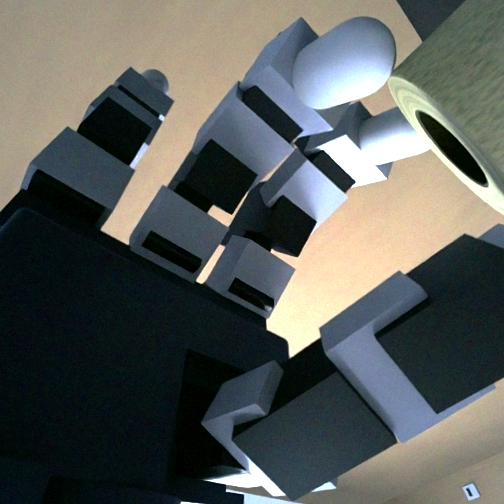

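Emit:
move(joints={"joint_2_rad":0.56,"joint_4_rad":-2.34,"joint_6_rad":1.15}, min_time_s=3, cameras=["wrist_camera"])

Scene clock: 173.47 s.
move: done
base_odometry: x=-1.870 y=-1.196 heading=-2.030
base_tilt: forward=-0.1 right=+0.4
base_status: not commanded
joint_positions: joint_1_rad=+0.018 joint_2_rad=+0.527 joint_3_rad=+3.128 joint_4_rad=-2.322 joint_5_rad=-0.027 joint_6_rad=+1.079 joint_7_rad=+0.042 hand_index_mcp=+0.113 hand_index_abd=-0.004 hand_index_pip=+0.136 hand_index_dip=-0.019 hand_middle_mcp=+0.003 hand_middle_abd=-0.004 hand_middle_pip=+0.050 hand_middle_dip=-0.023 hand_ring_mcp=+0.746 hand_ring_abd=+0.001 hand_ring_pip=+0.576 hand_ring_dip=+0.696 hand_thumb_cmc=-0.552 hand_thumb_axl=+1.000 hand_thumb_mcp=+0.000 hand_thumb_ipl=+0.203 hand_current_limit=+0.400 hand_speed=-0.600
joint_status: all done
hand_state: blocked,goal,blocked,goal,goal,goal,goal,goal,goal,goal,goal,goal,goal,overload,blocked,blocked
index_mcp_current_ma: 252
index_abd_current_ma: -3
index_pip_current_ma: 133
index_dip_current_ma: 14
middle_mcp_current_ma: 2
middle_abd_current_ma: -2
middle_pip_current_ma: 13
middle_dip_current_ma: 7
ring_mcp_current_ma: -10
ring_abd_current_ma: 0
ring_pip_current_ma: 0
ring_dip_current_ma: 0
thumb_cmc_current_ma: 28
thumb_axl_current_ma: 0
thumb_mcp_current_ma: 385
thumb_ipl_current_ma: 104
hand_goal_index_mcp: 0.030
hand_goal_index_abd: 0.000
hand_goal_index_pip: 0.080
hand_goal_index_dip: -0.030
hand_goal_middle_mcp: 0.000
hand_goal_middle_abd: 0.000
hand_goal_middle_pip: 0.040
hand_goal_middle_dip: -0.030
hand_goal_ring_mcp: 0.754
hand_goal_ring_abd: 0.000
hand_goal_ring_pip: 0.576
hand_goal_ring_dip: 0.696
hand_goal_thumb_cmc: -0.570
hand_goal_thumb_axl: 0.678
hand_goal_thumb_mcp: -0.100
hand_goal_thumb_ipl: 0.168
motor_effort: joint_1_rad=+0(1) joint_2_rad=-26(27) joint_3_rad=+1(1) joint_4_rad=+9(12) joint_5_rad=+0(1) joint_6_rad=+9(11) joint_7_rad=+0(1)
hand_pose: x=+0.7001 y=+0.0115 z=+0.6012 quat_wxyz=(+0.435, -0.547, +0.548, -0.460) (m; base frame)
hand_target: x=+0.6997 y=+0.0064 z=+0.5957 quat_wxyz=(+0.446, -0.534, +0.551, -0.460) (m; base frame)
hand_status: not commanded
pictures: wrist_camera

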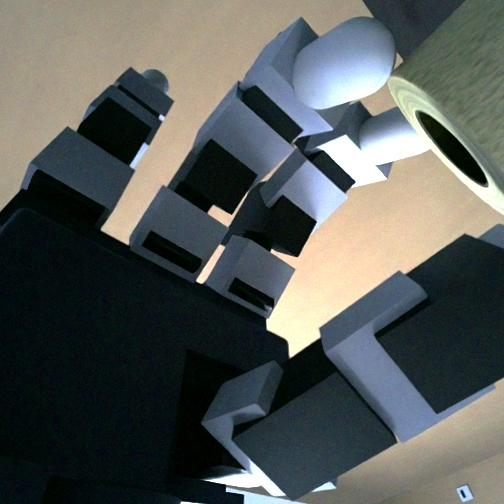

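Emit:
move(joints={"joint_2_rad":0.66,"joint_4_rad":-2.355,"joint_6_rad":1.265}, min_time_s=2, cameras=["wrist_camera"])

Scene clock: 176.33 s.
move: done
base_odometry: x=-1.870 y=-1.196 heading=-2.030
base_tilt: forward=-0.1 right=+0.4
base_status: not commanded
joint_positions: joint_1_rad=+0.018 joint_2_rad=+0.626 joint_3_rad=+3.128 joint_4_rad=-2.337 joint_5_rad=-0.027 joint_6_rad=+1.194 joint_7_rad=+0.042 hand_index_mcp=+0.113 hand_index_abd=-0.004 hand_index_pip=+0.136 hand_index_dip=-0.019 hand_middle_mcp=+0.003 hand_middle_abd=-0.004 hand_middle_pip=+0.050 hand_middle_dip=-0.023 hand_ring_mcp=+0.746 hand_ring_abd=+0.001 hand_ring_pip=+0.576 hand_ring_dip=+0.696 hand_thumb_cmc=-0.552 hand_thumb_axl=+1.000 hand_thumb_mcp=+0.000 hand_thumb_ipl=+0.203 hand_current_limit=+0.400 hand_speed=-0.600
joint_status: all done
hand_state: blocked,goal,blocked,goal,goal,goal,goal,goal,goal,goal,goal,goal,goal,overload,blocked,blocked
index_mcp_current_ma: 252
index_abd_current_ma: -3
index_pip_current_ma: 133
index_dip_current_ma: 14
middle_mcp_current_ma: 2
middle_abd_current_ma: -2
middle_pip_current_ma: 13
middle_dip_current_ma: 7
ring_mcp_current_ma: -10
ring_abd_current_ma: 0
ring_pip_current_ma: 0
ring_dip_current_ma: 0
thumb_cmc_current_ma: 28
thumb_axl_current_ma: 0
thumb_mcp_current_ma: 385
thumb_ipl_current_ma: 104
hand_goal_index_mcp: 0.030
hand_goal_index_abd: 0.000
hand_goal_index_pip: 0.080
hand_goal_index_dip: -0.030
hand_goal_middle_mcp: 0.000
hand_goal_middle_abd: 0.000
hand_goal_middle_pip: 0.040
hand_goal_middle_dip: -0.030
hand_goal_ring_mcp: 0.754
hand_goal_ring_abd: 0.000
hand_goal_ring_pip: 0.576
hand_goal_ring_dip: 0.696
hand_goal_thumb_cmc: -0.570
hand_goal_thumb_axl: 0.678
hand_goal_thumb_mcp: -0.100
hand_goal_thumb_ipl: 0.168
motor_effort: joint_1_rad=+0(1) joint_2_rad=-27(28) joint_3_rad=+0(1) joint_4_rad=+7(10) joint_5_rad=+0(1) joint_6_rad=+10(11) joint_7_rad=+1(1)
hand_pose: x=+0.7003 y=+0.0108 z=+0.5703 quat_wxyz=(+0.435, -0.547, +0.548, -0.461) (m; base frame)
hand_target: x=+0.6986 y=+0.0065 z=+0.5650 quat_wxyz=(+0.446, -0.535, +0.551, -0.460) (m; base frame)
hand_status: not commanded
pictures: wrist_camera

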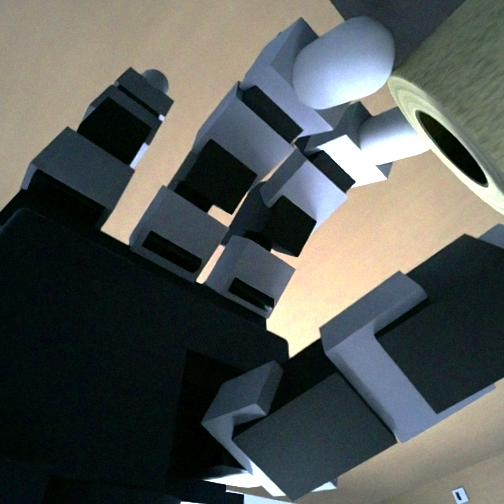

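Emit:
move(joints={"joint_2_rad":0.73,"joint_4_rad":-2.362,"joint_6_rad":1.34}, min_time_s=2, cameras=["wrist_camera"])

Emit:
move(joints={"joint_2_rad":0.79,"joint_4_rad":-2.36,"joint_6_rad":1.40}, min_time_s=2, cameras=["wrist_camera"])

Scene clock: 179.37 s.
move: done
base_odometry: x=-1.870 y=-1.196 heading=-2.030
base_tilt: forward=-0.1 right=+0.4
base_status: not commanded
joint_positions: joint_1_rad=+0.018 joint_2_rad=+0.694 joint_3_rad=+3.128 joint_4_rad=-2.345 joint_5_rad=-0.027 joint_6_rad=+1.269 joint_7_rad=+0.042 hand_index_mcp=+0.113 hand_index_abd=-0.004 hand_index_pip=+0.136 hand_index_dip=-0.019 hand_middle_mcp=+0.003 hand_middle_abd=-0.004 hand_middle_pip=+0.050 hand_middle_dip=-0.023 hand_ring_mcp=+0.746 hand_ring_abd=+0.001 hand_ring_pip=+0.576 hand_ring_dip=+0.696 hand_thumb_cmc=-0.552 hand_thumb_axl=+1.000 hand_thumb_mcp=+0.000 hand_thumb_ipl=+0.203 hand_current_limit=+0.400 hand_speed=-0.600
joint_status: all done
hand_state: blocked,goal,blocked,goal,goal,goal,goal,goal,goal,goal,goal,goal,goal,overload,blocked,blocked
index_mcp_current_ma: 252
index_abd_current_ma: -3
index_pip_current_ma: 133
index_dip_current_ma: 14
middle_mcp_current_ma: 2
middle_abd_current_ma: -2
middle_pip_current_ma: 13
middle_dip_current_ma: 7
ring_mcp_current_ma: -10
ring_abd_current_ma: 0
ring_pip_current_ma: 0
ring_dip_current_ma: 0
thumb_cmc_current_ma: 28
thumb_axl_current_ma: 0
thumb_mcp_current_ma: 385
thumb_ipl_current_ma: 104
hand_goal_index_mcp: 0.030
hand_goal_index_abd: 0.000
hand_goal_index_pip: 0.080
hand_goal_index_dip: -0.030
hand_goal_middle_mcp: 0.000
hand_goal_middle_abd: 0.000
hand_goal_middle_pip: 0.040
hand_goal_middle_dip: -0.030
hand_goal_ring_mcp: 0.754
hand_goal_ring_abd: 0.000
hand_goal_ring_pip: 0.576
hand_goal_ring_dip: 0.696
hand_goal_thumb_cmc: -0.570
hand_goal_thumb_axl: 0.678
hand_goal_thumb_mcp: -0.100
hand_goal_thumb_ipl: 0.168
motor_effort: joint_1_rad=+0(1) joint_2_rad=-27(29) joint_3_rad=+1(1) joint_4_rad=+6(8) joint_5_rad=+0(1) joint_6_rad=+9(11) joint_7_rad=+0(1)
hand_pose: x=+0.6994 y=+0.0104 z=+0.5489 quat_wxyz=(+0.434, -0.547, +0.548, -0.461) (m; base frame)
hand_target: x=+0.6968 y=+0.0065 z=+0.5434 quat_wxyz=(+0.446, -0.535, +0.551, -0.460) (m; base frame)
hand_status: not commanded
pictures: wrist_camera

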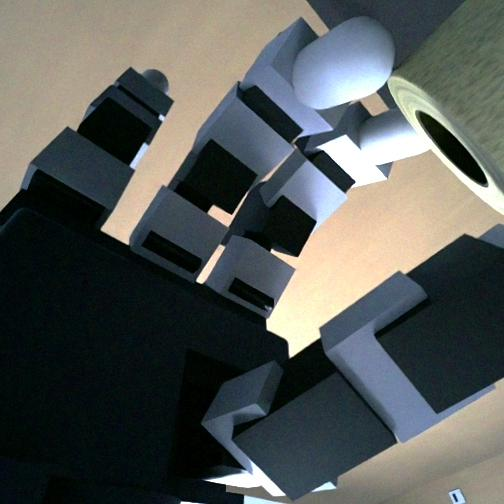

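Scene clock: 181.63 s.
move: done
base_odometry: x=-1.870 y=-1.196 heading=-2.030
base_tilt: forward=-0.1 right=+0.4
base_status: not commanded
joint_positions: joint_1_rad=+0.018 joint_2_rad=+0.754 joint_3_rad=+3.128 joint_4_rad=-2.345 joint_5_rad=-0.027 joint_6_rad=+1.329 joint_7_rad=+0.042 hand_index_mcp=+0.113 hand_index_abd=-0.004 hand_index_pip=+0.136 hand_index_dip=-0.019 hand_middle_mcp=+0.003 hand_middle_abd=-0.004 hand_middle_pip=+0.050 hand_middle_dip=-0.023 hand_ring_mcp=+0.746 hand_ring_abd=+0.001 hand_ring_pip=+0.576 hand_ring_dip=+0.696 hand_thumb_cmc=-0.552 hand_thumb_axl=+1.000 hand_thumb_mcp=+0.000 hand_thumb_ipl=+0.203 hand_current_limit=+0.400 hand_speed=-0.600
joint_status: all done
hand_state: blocked,goal,blocked,goal,goal,goal,goal,goal,goal,goal,goal,goal,goal,overload,blocked,blocked
index_mcp_current_ma: 252
index_abd_current_ma: -3
index_pip_current_ma: 133
index_dip_current_ma: 14
middle_mcp_current_ma: 2
middle_abd_current_ma: -2
middle_pip_current_ma: 13
middle_dip_current_ma: 7
ring_mcp_current_ma: -10
ring_abd_current_ma: 0
ring_pip_current_ma: 0
ring_dip_current_ma: 0
thumb_cmc_current_ma: 28
thumb_axl_current_ma: 0
thumb_mcp_current_ma: 385
thumb_ipl_current_ma: 104
hand_goal_index_mcp: 0.030
hand_goal_index_abd: 0.000
hand_goal_index_pip: 0.080
hand_goal_index_dip: -0.030
hand_goal_middle_mcp: 0.000
hand_goal_middle_abd: 0.000
hand_goal_middle_pip: 0.040
hand_goal_middle_dip: -0.030
hand_goal_ring_mcp: 0.754
hand_goal_ring_abd: 0.000
hand_goal_ring_pip: 0.576
hand_goal_ring_dip: 0.696
hand_goal_thumb_cmc: -0.570
hand_goal_thumb_axl: 0.678
hand_goal_thumb_mcp: -0.100
hand_goal_thumb_ipl: 0.168
motor_effort: joint_1_rad=+0(1) joint_2_rad=-28(29) joint_3_rad=+0(1) joint_4_rad=+6(7) joint_5_rad=+1(1) joint_6_rad=+10(10) joint_7_rad=+1(1)
hand_pose: x=+0.6996 y=+0.0101 z=+0.5312 quat_wxyz=(+0.434, -0.547, +0.547, -0.462) (m; base frame)
hand_target: x=+0.6972 y=+0.0065 z=+0.5262 quat_wxyz=(+0.446, -0.535, +0.551, -0.460) (m; base frame)
hand_status: not commanded
pictures: wrist_camera

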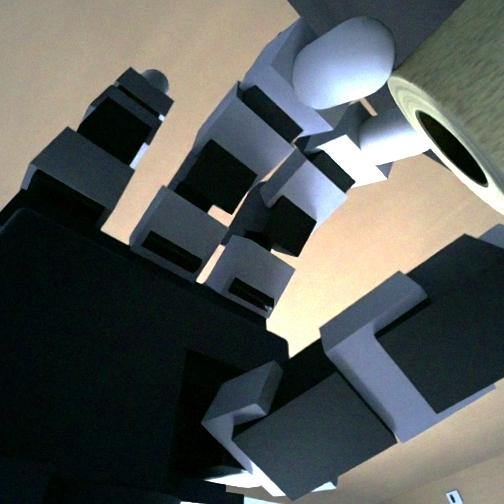

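Emit:
move(joints={"joint_2_rad":0.855,"joint_4_rad":-2.357,"joint_6_rad":1.455}, min_time_s=1.5)

Emit:
move(joints={"joint_2_rad":0.9,"joint_4_rad":-2.352,"joint_6_rad":1.495}, min_time_s=1.5, cameras=["wrist_camera"])

Scene clock: 186.03 s.
move: done
base_odometry: x=-1.870 y=-1.196 heading=-2.030
base_tilt: forward=-0.1 right=+0.4
base_status: not commanded
joint_positions: joint_1_rad=+0.018 joint_2_rad=+0.819 joint_3_rad=+3.128 joint_4_rad=-2.345 joint_5_rad=-0.027 joint_6_rad=+1.384 joint_7_rad=+0.042 hand_index_mcp=+0.113 hand_index_abd=-0.004 hand_index_pip=+0.136 hand_index_dip=-0.019 hand_middle_mcp=+0.003 hand_middle_abd=-0.004 hand_middle_pip=+0.050 hand_middle_dip=-0.023 hand_ring_mcp=+0.746 hand_ring_abd=+0.001 hand_ring_pip=+0.576 hand_ring_dip=+0.696 hand_thumb_cmc=-0.552 hand_thumb_axl=+1.000 hand_thumb_mcp=+0.000 hand_thumb_ipl=+0.203 hand_current_limit=+0.400 hand_speed=-0.600
joint_status: all done
hand_state: blocked,goal,blocked,goal,goal,goal,goal,goal,goal,goal,goal,goal,goal,overload,blocked,blocked
index_mcp_current_ma: 252
index_abd_current_ma: -3
index_pip_current_ma: 133
index_dip_current_ma: 14
middle_mcp_current_ma: 2
middle_abd_current_ma: -2
middle_pip_current_ma: 13
middle_dip_current_ma: 7
ring_mcp_current_ma: -10
ring_abd_current_ma: 0
ring_pip_current_ma: 0
ring_dip_current_ma: 0
thumb_cmc_current_ma: 28
thumb_axl_current_ma: 0
thumb_mcp_current_ma: 385
thumb_ipl_current_ma: 104
hand_goal_index_mcp: 0.030
hand_goal_index_abd: 0.000
hand_goal_index_pip: 0.080
hand_goal_index_dip: -0.030
hand_goal_middle_mcp: 0.000
hand_goal_middle_abd: 0.000
hand_goal_middle_pip: 0.040
hand_goal_middle_dip: -0.030
hand_goal_ring_mcp: 0.754
hand_goal_ring_abd: 0.000
hand_goal_ring_pip: 0.576
hand_goal_ring_dip: 0.696
hand_goal_thumb_cmc: -0.570
hand_goal_thumb_axl: 0.678
hand_goal_thumb_mcp: -0.100
hand_goal_thumb_ipl: 0.168
motor_effort: joint_1_rad=+0(1) joint_2_rad=-29(30) joint_3_rad=+0(1) joint_4_rad=+5(7) joint_5_rad=+0(1) joint_6_rad=+10(11) joint_7_rad=+1(1)
hand_pose: x=+0.6970 y=+0.0098 z=+0.5088 quat_wxyz=(+0.430, -0.549, +0.550, -0.460) (m; base frame)
hand_target: x=+0.6954 y=+0.0066 z=+0.5050 quat_wxyz=(+0.444, -0.536, +0.552, -0.458) (m; base frame)
hand_status: not commanded
pictures: none

Scene clock: 187.83 s.
move: done
base_odometry: x=-1.870 y=-1.196 heading=-2.030
base_tilt: forward=-0.1 right=+0.4
base_status: not commanded
joint_positions: joint_1_rad=+0.018 joint_2_rad=+0.856 joint_3_rad=+3.128 joint_4_rad=-2.345 joint_5_rad=-0.027 joint_6_rad=+1.431 joint_7_rad=+0.042 hand_index_mcp=+0.113 hand_index_abd=-0.004 hand_index_pip=+0.136 hand_index_dip=-0.019 hand_middle_mcp=+0.003 hand_middle_abd=-0.004 hand_middle_pip=+0.050 hand_middle_dip=-0.024 hand_ring_mcp=+0.746 hand_ring_abd=+0.001 hand_ring_pip=+0.576 hand_ring_dip=+0.696 hand_thumb_cmc=-0.552 hand_thumb_axl=+1.000 hand_thumb_mcp=+0.000 hand_thumb_ipl=+0.203 hand_current_limit=+0.400 hand_speed=-0.600
joint_status: all done
hand_state: blocked,goal,blocked,goal,goal,goal,goal,goal,goal,goal,goal,goal,goal,overload,blocked,blocked
index_mcp_current_ma: 252
index_abd_current_ma: -3
index_pip_current_ma: 133
index_dip_current_ma: 14
middle_mcp_current_ma: 2
middle_abd_current_ma: -2
middle_pip_current_ma: 13
middle_dip_current_ma: 6
ring_mcp_current_ma: -10
ring_abd_current_ma: 0
ring_pip_current_ma: 0
ring_dip_current_ma: 0
thumb_cmc_current_ma: 28
thumb_axl_current_ma: 0
thumb_mcp_current_ma: 385
thumb_ipl_current_ma: 104
hand_goal_index_mcp: 0.030
hand_goal_index_abd: 0.000
hand_goal_index_pip: 0.080
hand_goal_index_dip: -0.030
hand_goal_middle_mcp: 0.000
hand_goal_middle_abd: 0.000
hand_goal_middle_pip: 0.040
hand_goal_middle_dip: -0.030
hand_goal_ring_mcp: 0.754
hand_goal_ring_abd: 0.000
hand_goal_ring_pip: 0.576
hand_goal_ring_dip: 0.696
hand_goal_thumb_cmc: -0.570
hand_goal_thumb_axl: 0.678
hand_goal_thumb_mcp: -0.100
hand_goal_thumb_ipl: 0.168
motor_effort: joint_1_rad=+0(1) joint_2_rad=-28(30) joint_3_rad=+1(1) joint_4_rad=+4(5) joint_5_rad=+0(1) joint_6_rad=+9(11) joint_7_rad=+1(1)
hand_pose: x=+0.6971 y=+0.0096 z=+0.5001 quat_wxyz=(+0.433, -0.547, +0.548, -0.462) (m; base frame)
hand_target: x=+0.6949 y=+0.0066 z=+0.4916 quat_wxyz=(+0.444, -0.536, +0.552, -0.458) (m; base frame)
hand_status: not commanded
pictures: wrist_camera

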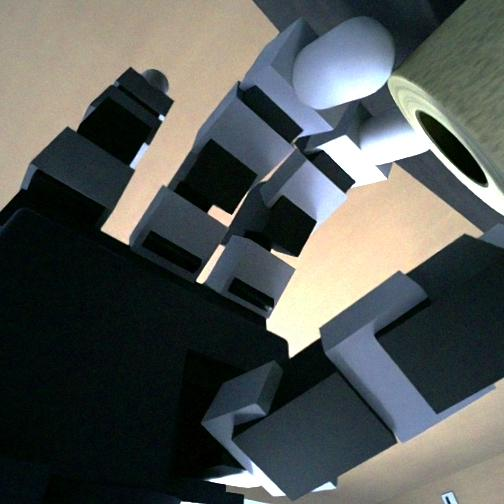

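Emit:
move(joints={"joint_2_rad":0.94,"joint_4_rad":-2.347,"joint_6_rad":1.53}, min_time_s=1.5, cameras=["wrist_camera"])

Emit:
move(joints={"joint_2_rad":0.97,"joint_4_rad":-2.342,"joint_6_rad":1.56}, min_time_s=1.5, cameras=["wrist_camera"])

Scene clock: 190.13 s.
move: done
base_odometry: x=-1.870 y=-1.196 heading=-2.030
base_tilt: forward=-0.1 right=+0.4
base_status: not commanded
joint_positions: joint_1_rad=+0.018 joint_2_rad=+0.882 joint_3_rad=+3.128 joint_4_rad=-2.345 joint_5_rad=-0.027 joint_6_rad=+1.480 joint_7_rad=+0.042 hand_index_mcp=+0.113 hand_index_abd=-0.004 hand_index_pip=+0.134 hand_index_dip=-0.028 hand_middle_mcp=+0.001 hand_middle_abd=-0.004 hand_middle_pip=+0.049 hand_middle_dip=-0.024 hand_ring_mcp=+0.746 hand_ring_abd=+0.001 hand_ring_pip=+0.576 hand_ring_dip=+0.696 hand_thumb_cmc=-0.552 hand_thumb_axl=+1.000 hand_thumb_mcp=+0.000 hand_thumb_ipl=+0.203 hand_current_limit=+0.400 hand_speed=-0.600
joint_status: all done
hand_state: blocked,goal,blocked,goal,goal,goal,goal,goal,goal,goal,goal,goal,goal,overload,blocked,blocked
index_mcp_current_ma: 252
index_abd_current_ma: -3
index_pip_current_ma: 126
index_dip_current_ma: 2
middle_mcp_current_ma: 1
middle_abd_current_ma: -2
middle_pip_current_ma: 10
middle_dip_current_ma: 6
ring_mcp_current_ma: -10
ring_abd_current_ma: 0
ring_pip_current_ma: 0
ring_dip_current_ma: 0
thumb_cmc_current_ma: 28
thumb_axl_current_ma: 0
thumb_mcp_current_ma: 385
thumb_ipl_current_ma: 104
hand_goal_index_mcp: 0.030
hand_goal_index_abd: 0.000
hand_goal_index_pip: 0.080
hand_goal_index_dip: -0.030
hand_goal_middle_mcp: 0.000
hand_goal_middle_abd: 0.000
hand_goal_middle_pip: 0.040
hand_goal_middle_dip: -0.030
hand_goal_ring_mcp: 0.754
hand_goal_ring_abd: 0.000
hand_goal_ring_pip: 0.576
hand_goal_ring_dip: 0.696
hand_goal_thumb_cmc: -0.570
hand_goal_thumb_axl: 0.678
hand_goal_thumb_mcp: -0.100
hand_goal_thumb_ipl: 0.168
motor_effort: joint_1_rad=+0(1) joint_2_rad=-25(28) joint_3_rad=+1(1) joint_4_rad=+3(5) joint_5_rad=+0(1) joint_6_rad=+7(9) joint_7_rad=+1(2)
hand_pose: x=+0.6993 y=+0.0093 z=+0.4990 quat_wxyz=(+0.438, -0.542, +0.542, -0.469) (m; base frame)
hand_target: x=+0.6942 y=+0.0066 z=+0.4796 quat_wxyz=(+0.444, -0.536, +0.552, -0.458) (m; base frame)
hand_status: not commanded
pictures: wrist_camera

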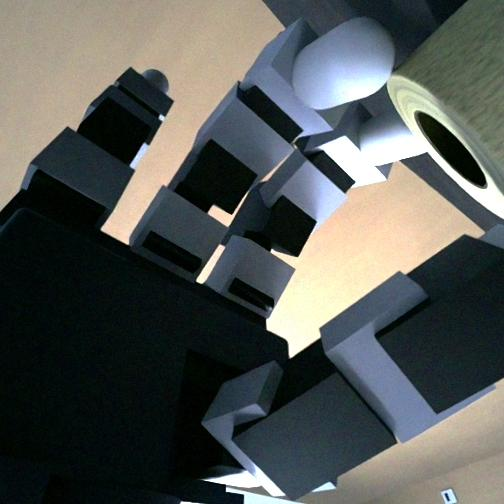

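Scene clock: 191.93 s.
move: done
base_odometry: x=-1.870 y=-1.196 heading=-2.030
base_tilt: forward=-0.1 right=+0.4
base_status: not commanded
joint_positions: joint_1_rad=+0.018 joint_2_rad=+0.902 joint_3_rad=+3.128 joint_4_rad=-2.345 joint_5_rad=-0.027 joint_6_rad=+1.520 joint_7_rad=+0.042 hand_index_mcp=+0.113 hand_index_abd=-0.003 hand_index_pip=+0.132 hand_index_dip=-0.028 hand_middle_mcp=+0.001 hand_middle_abd=-0.004 hand_middle_pip=+0.044 hand_middle_dip=-0.029 hand_ring_mcp=+0.746 hand_ring_abd=+0.001 hand_ring_pip=+0.576 hand_ring_dip=+0.696 hand_thumb_cmc=-0.547 hand_thumb_axl=+1.000 hand_thumb_mcp=+0.000 hand_thumb_ipl=+0.203 hand_current_limit=+0.400 hand_speed=-0.600
joint_status: all done
hand_state: blocked,goal,blocked,goal,goal,goal,goal,goal,goal,goal,goal,goal,blocked,overload,blocked,blocked
index_mcp_current_ma: 252
index_abd_current_ma: -2
index_pip_current_ma: 121
index_dip_current_ma: 1
middle_mcp_current_ma: 1
middle_abd_current_ma: -2
middle_pip_current_ma: 4
middle_dip_current_ma: 0
ring_mcp_current_ma: -10
ring_abd_current_ma: 0
ring_pip_current_ma: 0
ring_dip_current_ma: 0
thumb_cmc_current_ma: 40
thumb_axl_current_ma: 0
thumb_mcp_current_ma: 385
thumb_ipl_current_ma: 104
hand_goal_index_mcp: 0.030
hand_goal_index_abd: 0.000
hand_goal_index_pip: 0.080
hand_goal_index_dip: -0.030
hand_goal_middle_mcp: 0.000
hand_goal_middle_abd: 0.000
hand_goal_middle_pip: 0.040
hand_goal_middle_dip: -0.030
hand_goal_ring_mcp: 0.754
hand_goal_ring_abd: 0.000
hand_goal_ring_pip: 0.576
hand_goal_ring_dip: 0.696
hand_goal_thumb_cmc: -0.570
hand_goal_thumb_axl: 0.678
hand_goal_thumb_mcp: -0.100
hand_goal_thumb_ipl: 0.168
motor_effort: joint_1_rad=+0(1) joint_2_rad=-24(26) joint_3_rad=+1(1) joint_4_rad=+2(5) joint_5_rad=+0(1) joint_6_rad=+5(7) joint_7_rad=+1(2)
hand_pose: x=+0.7010 y=+0.0091 z=+0.4985 quat_wxyz=(+0.444, -0.537, +0.538, -0.475) (m; base frame)
hand_target: x=+0.6944 y=+0.0066 z=+0.4719 quat_wxyz=(+0.446, -0.535, +0.551, -0.460) (m; base frame)
hand_status: not commanded
pictures: wrist_camera

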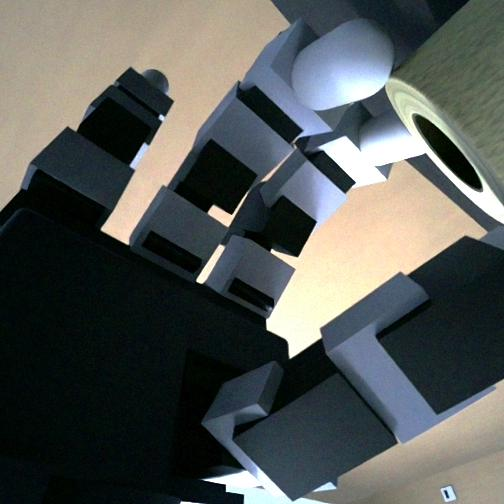

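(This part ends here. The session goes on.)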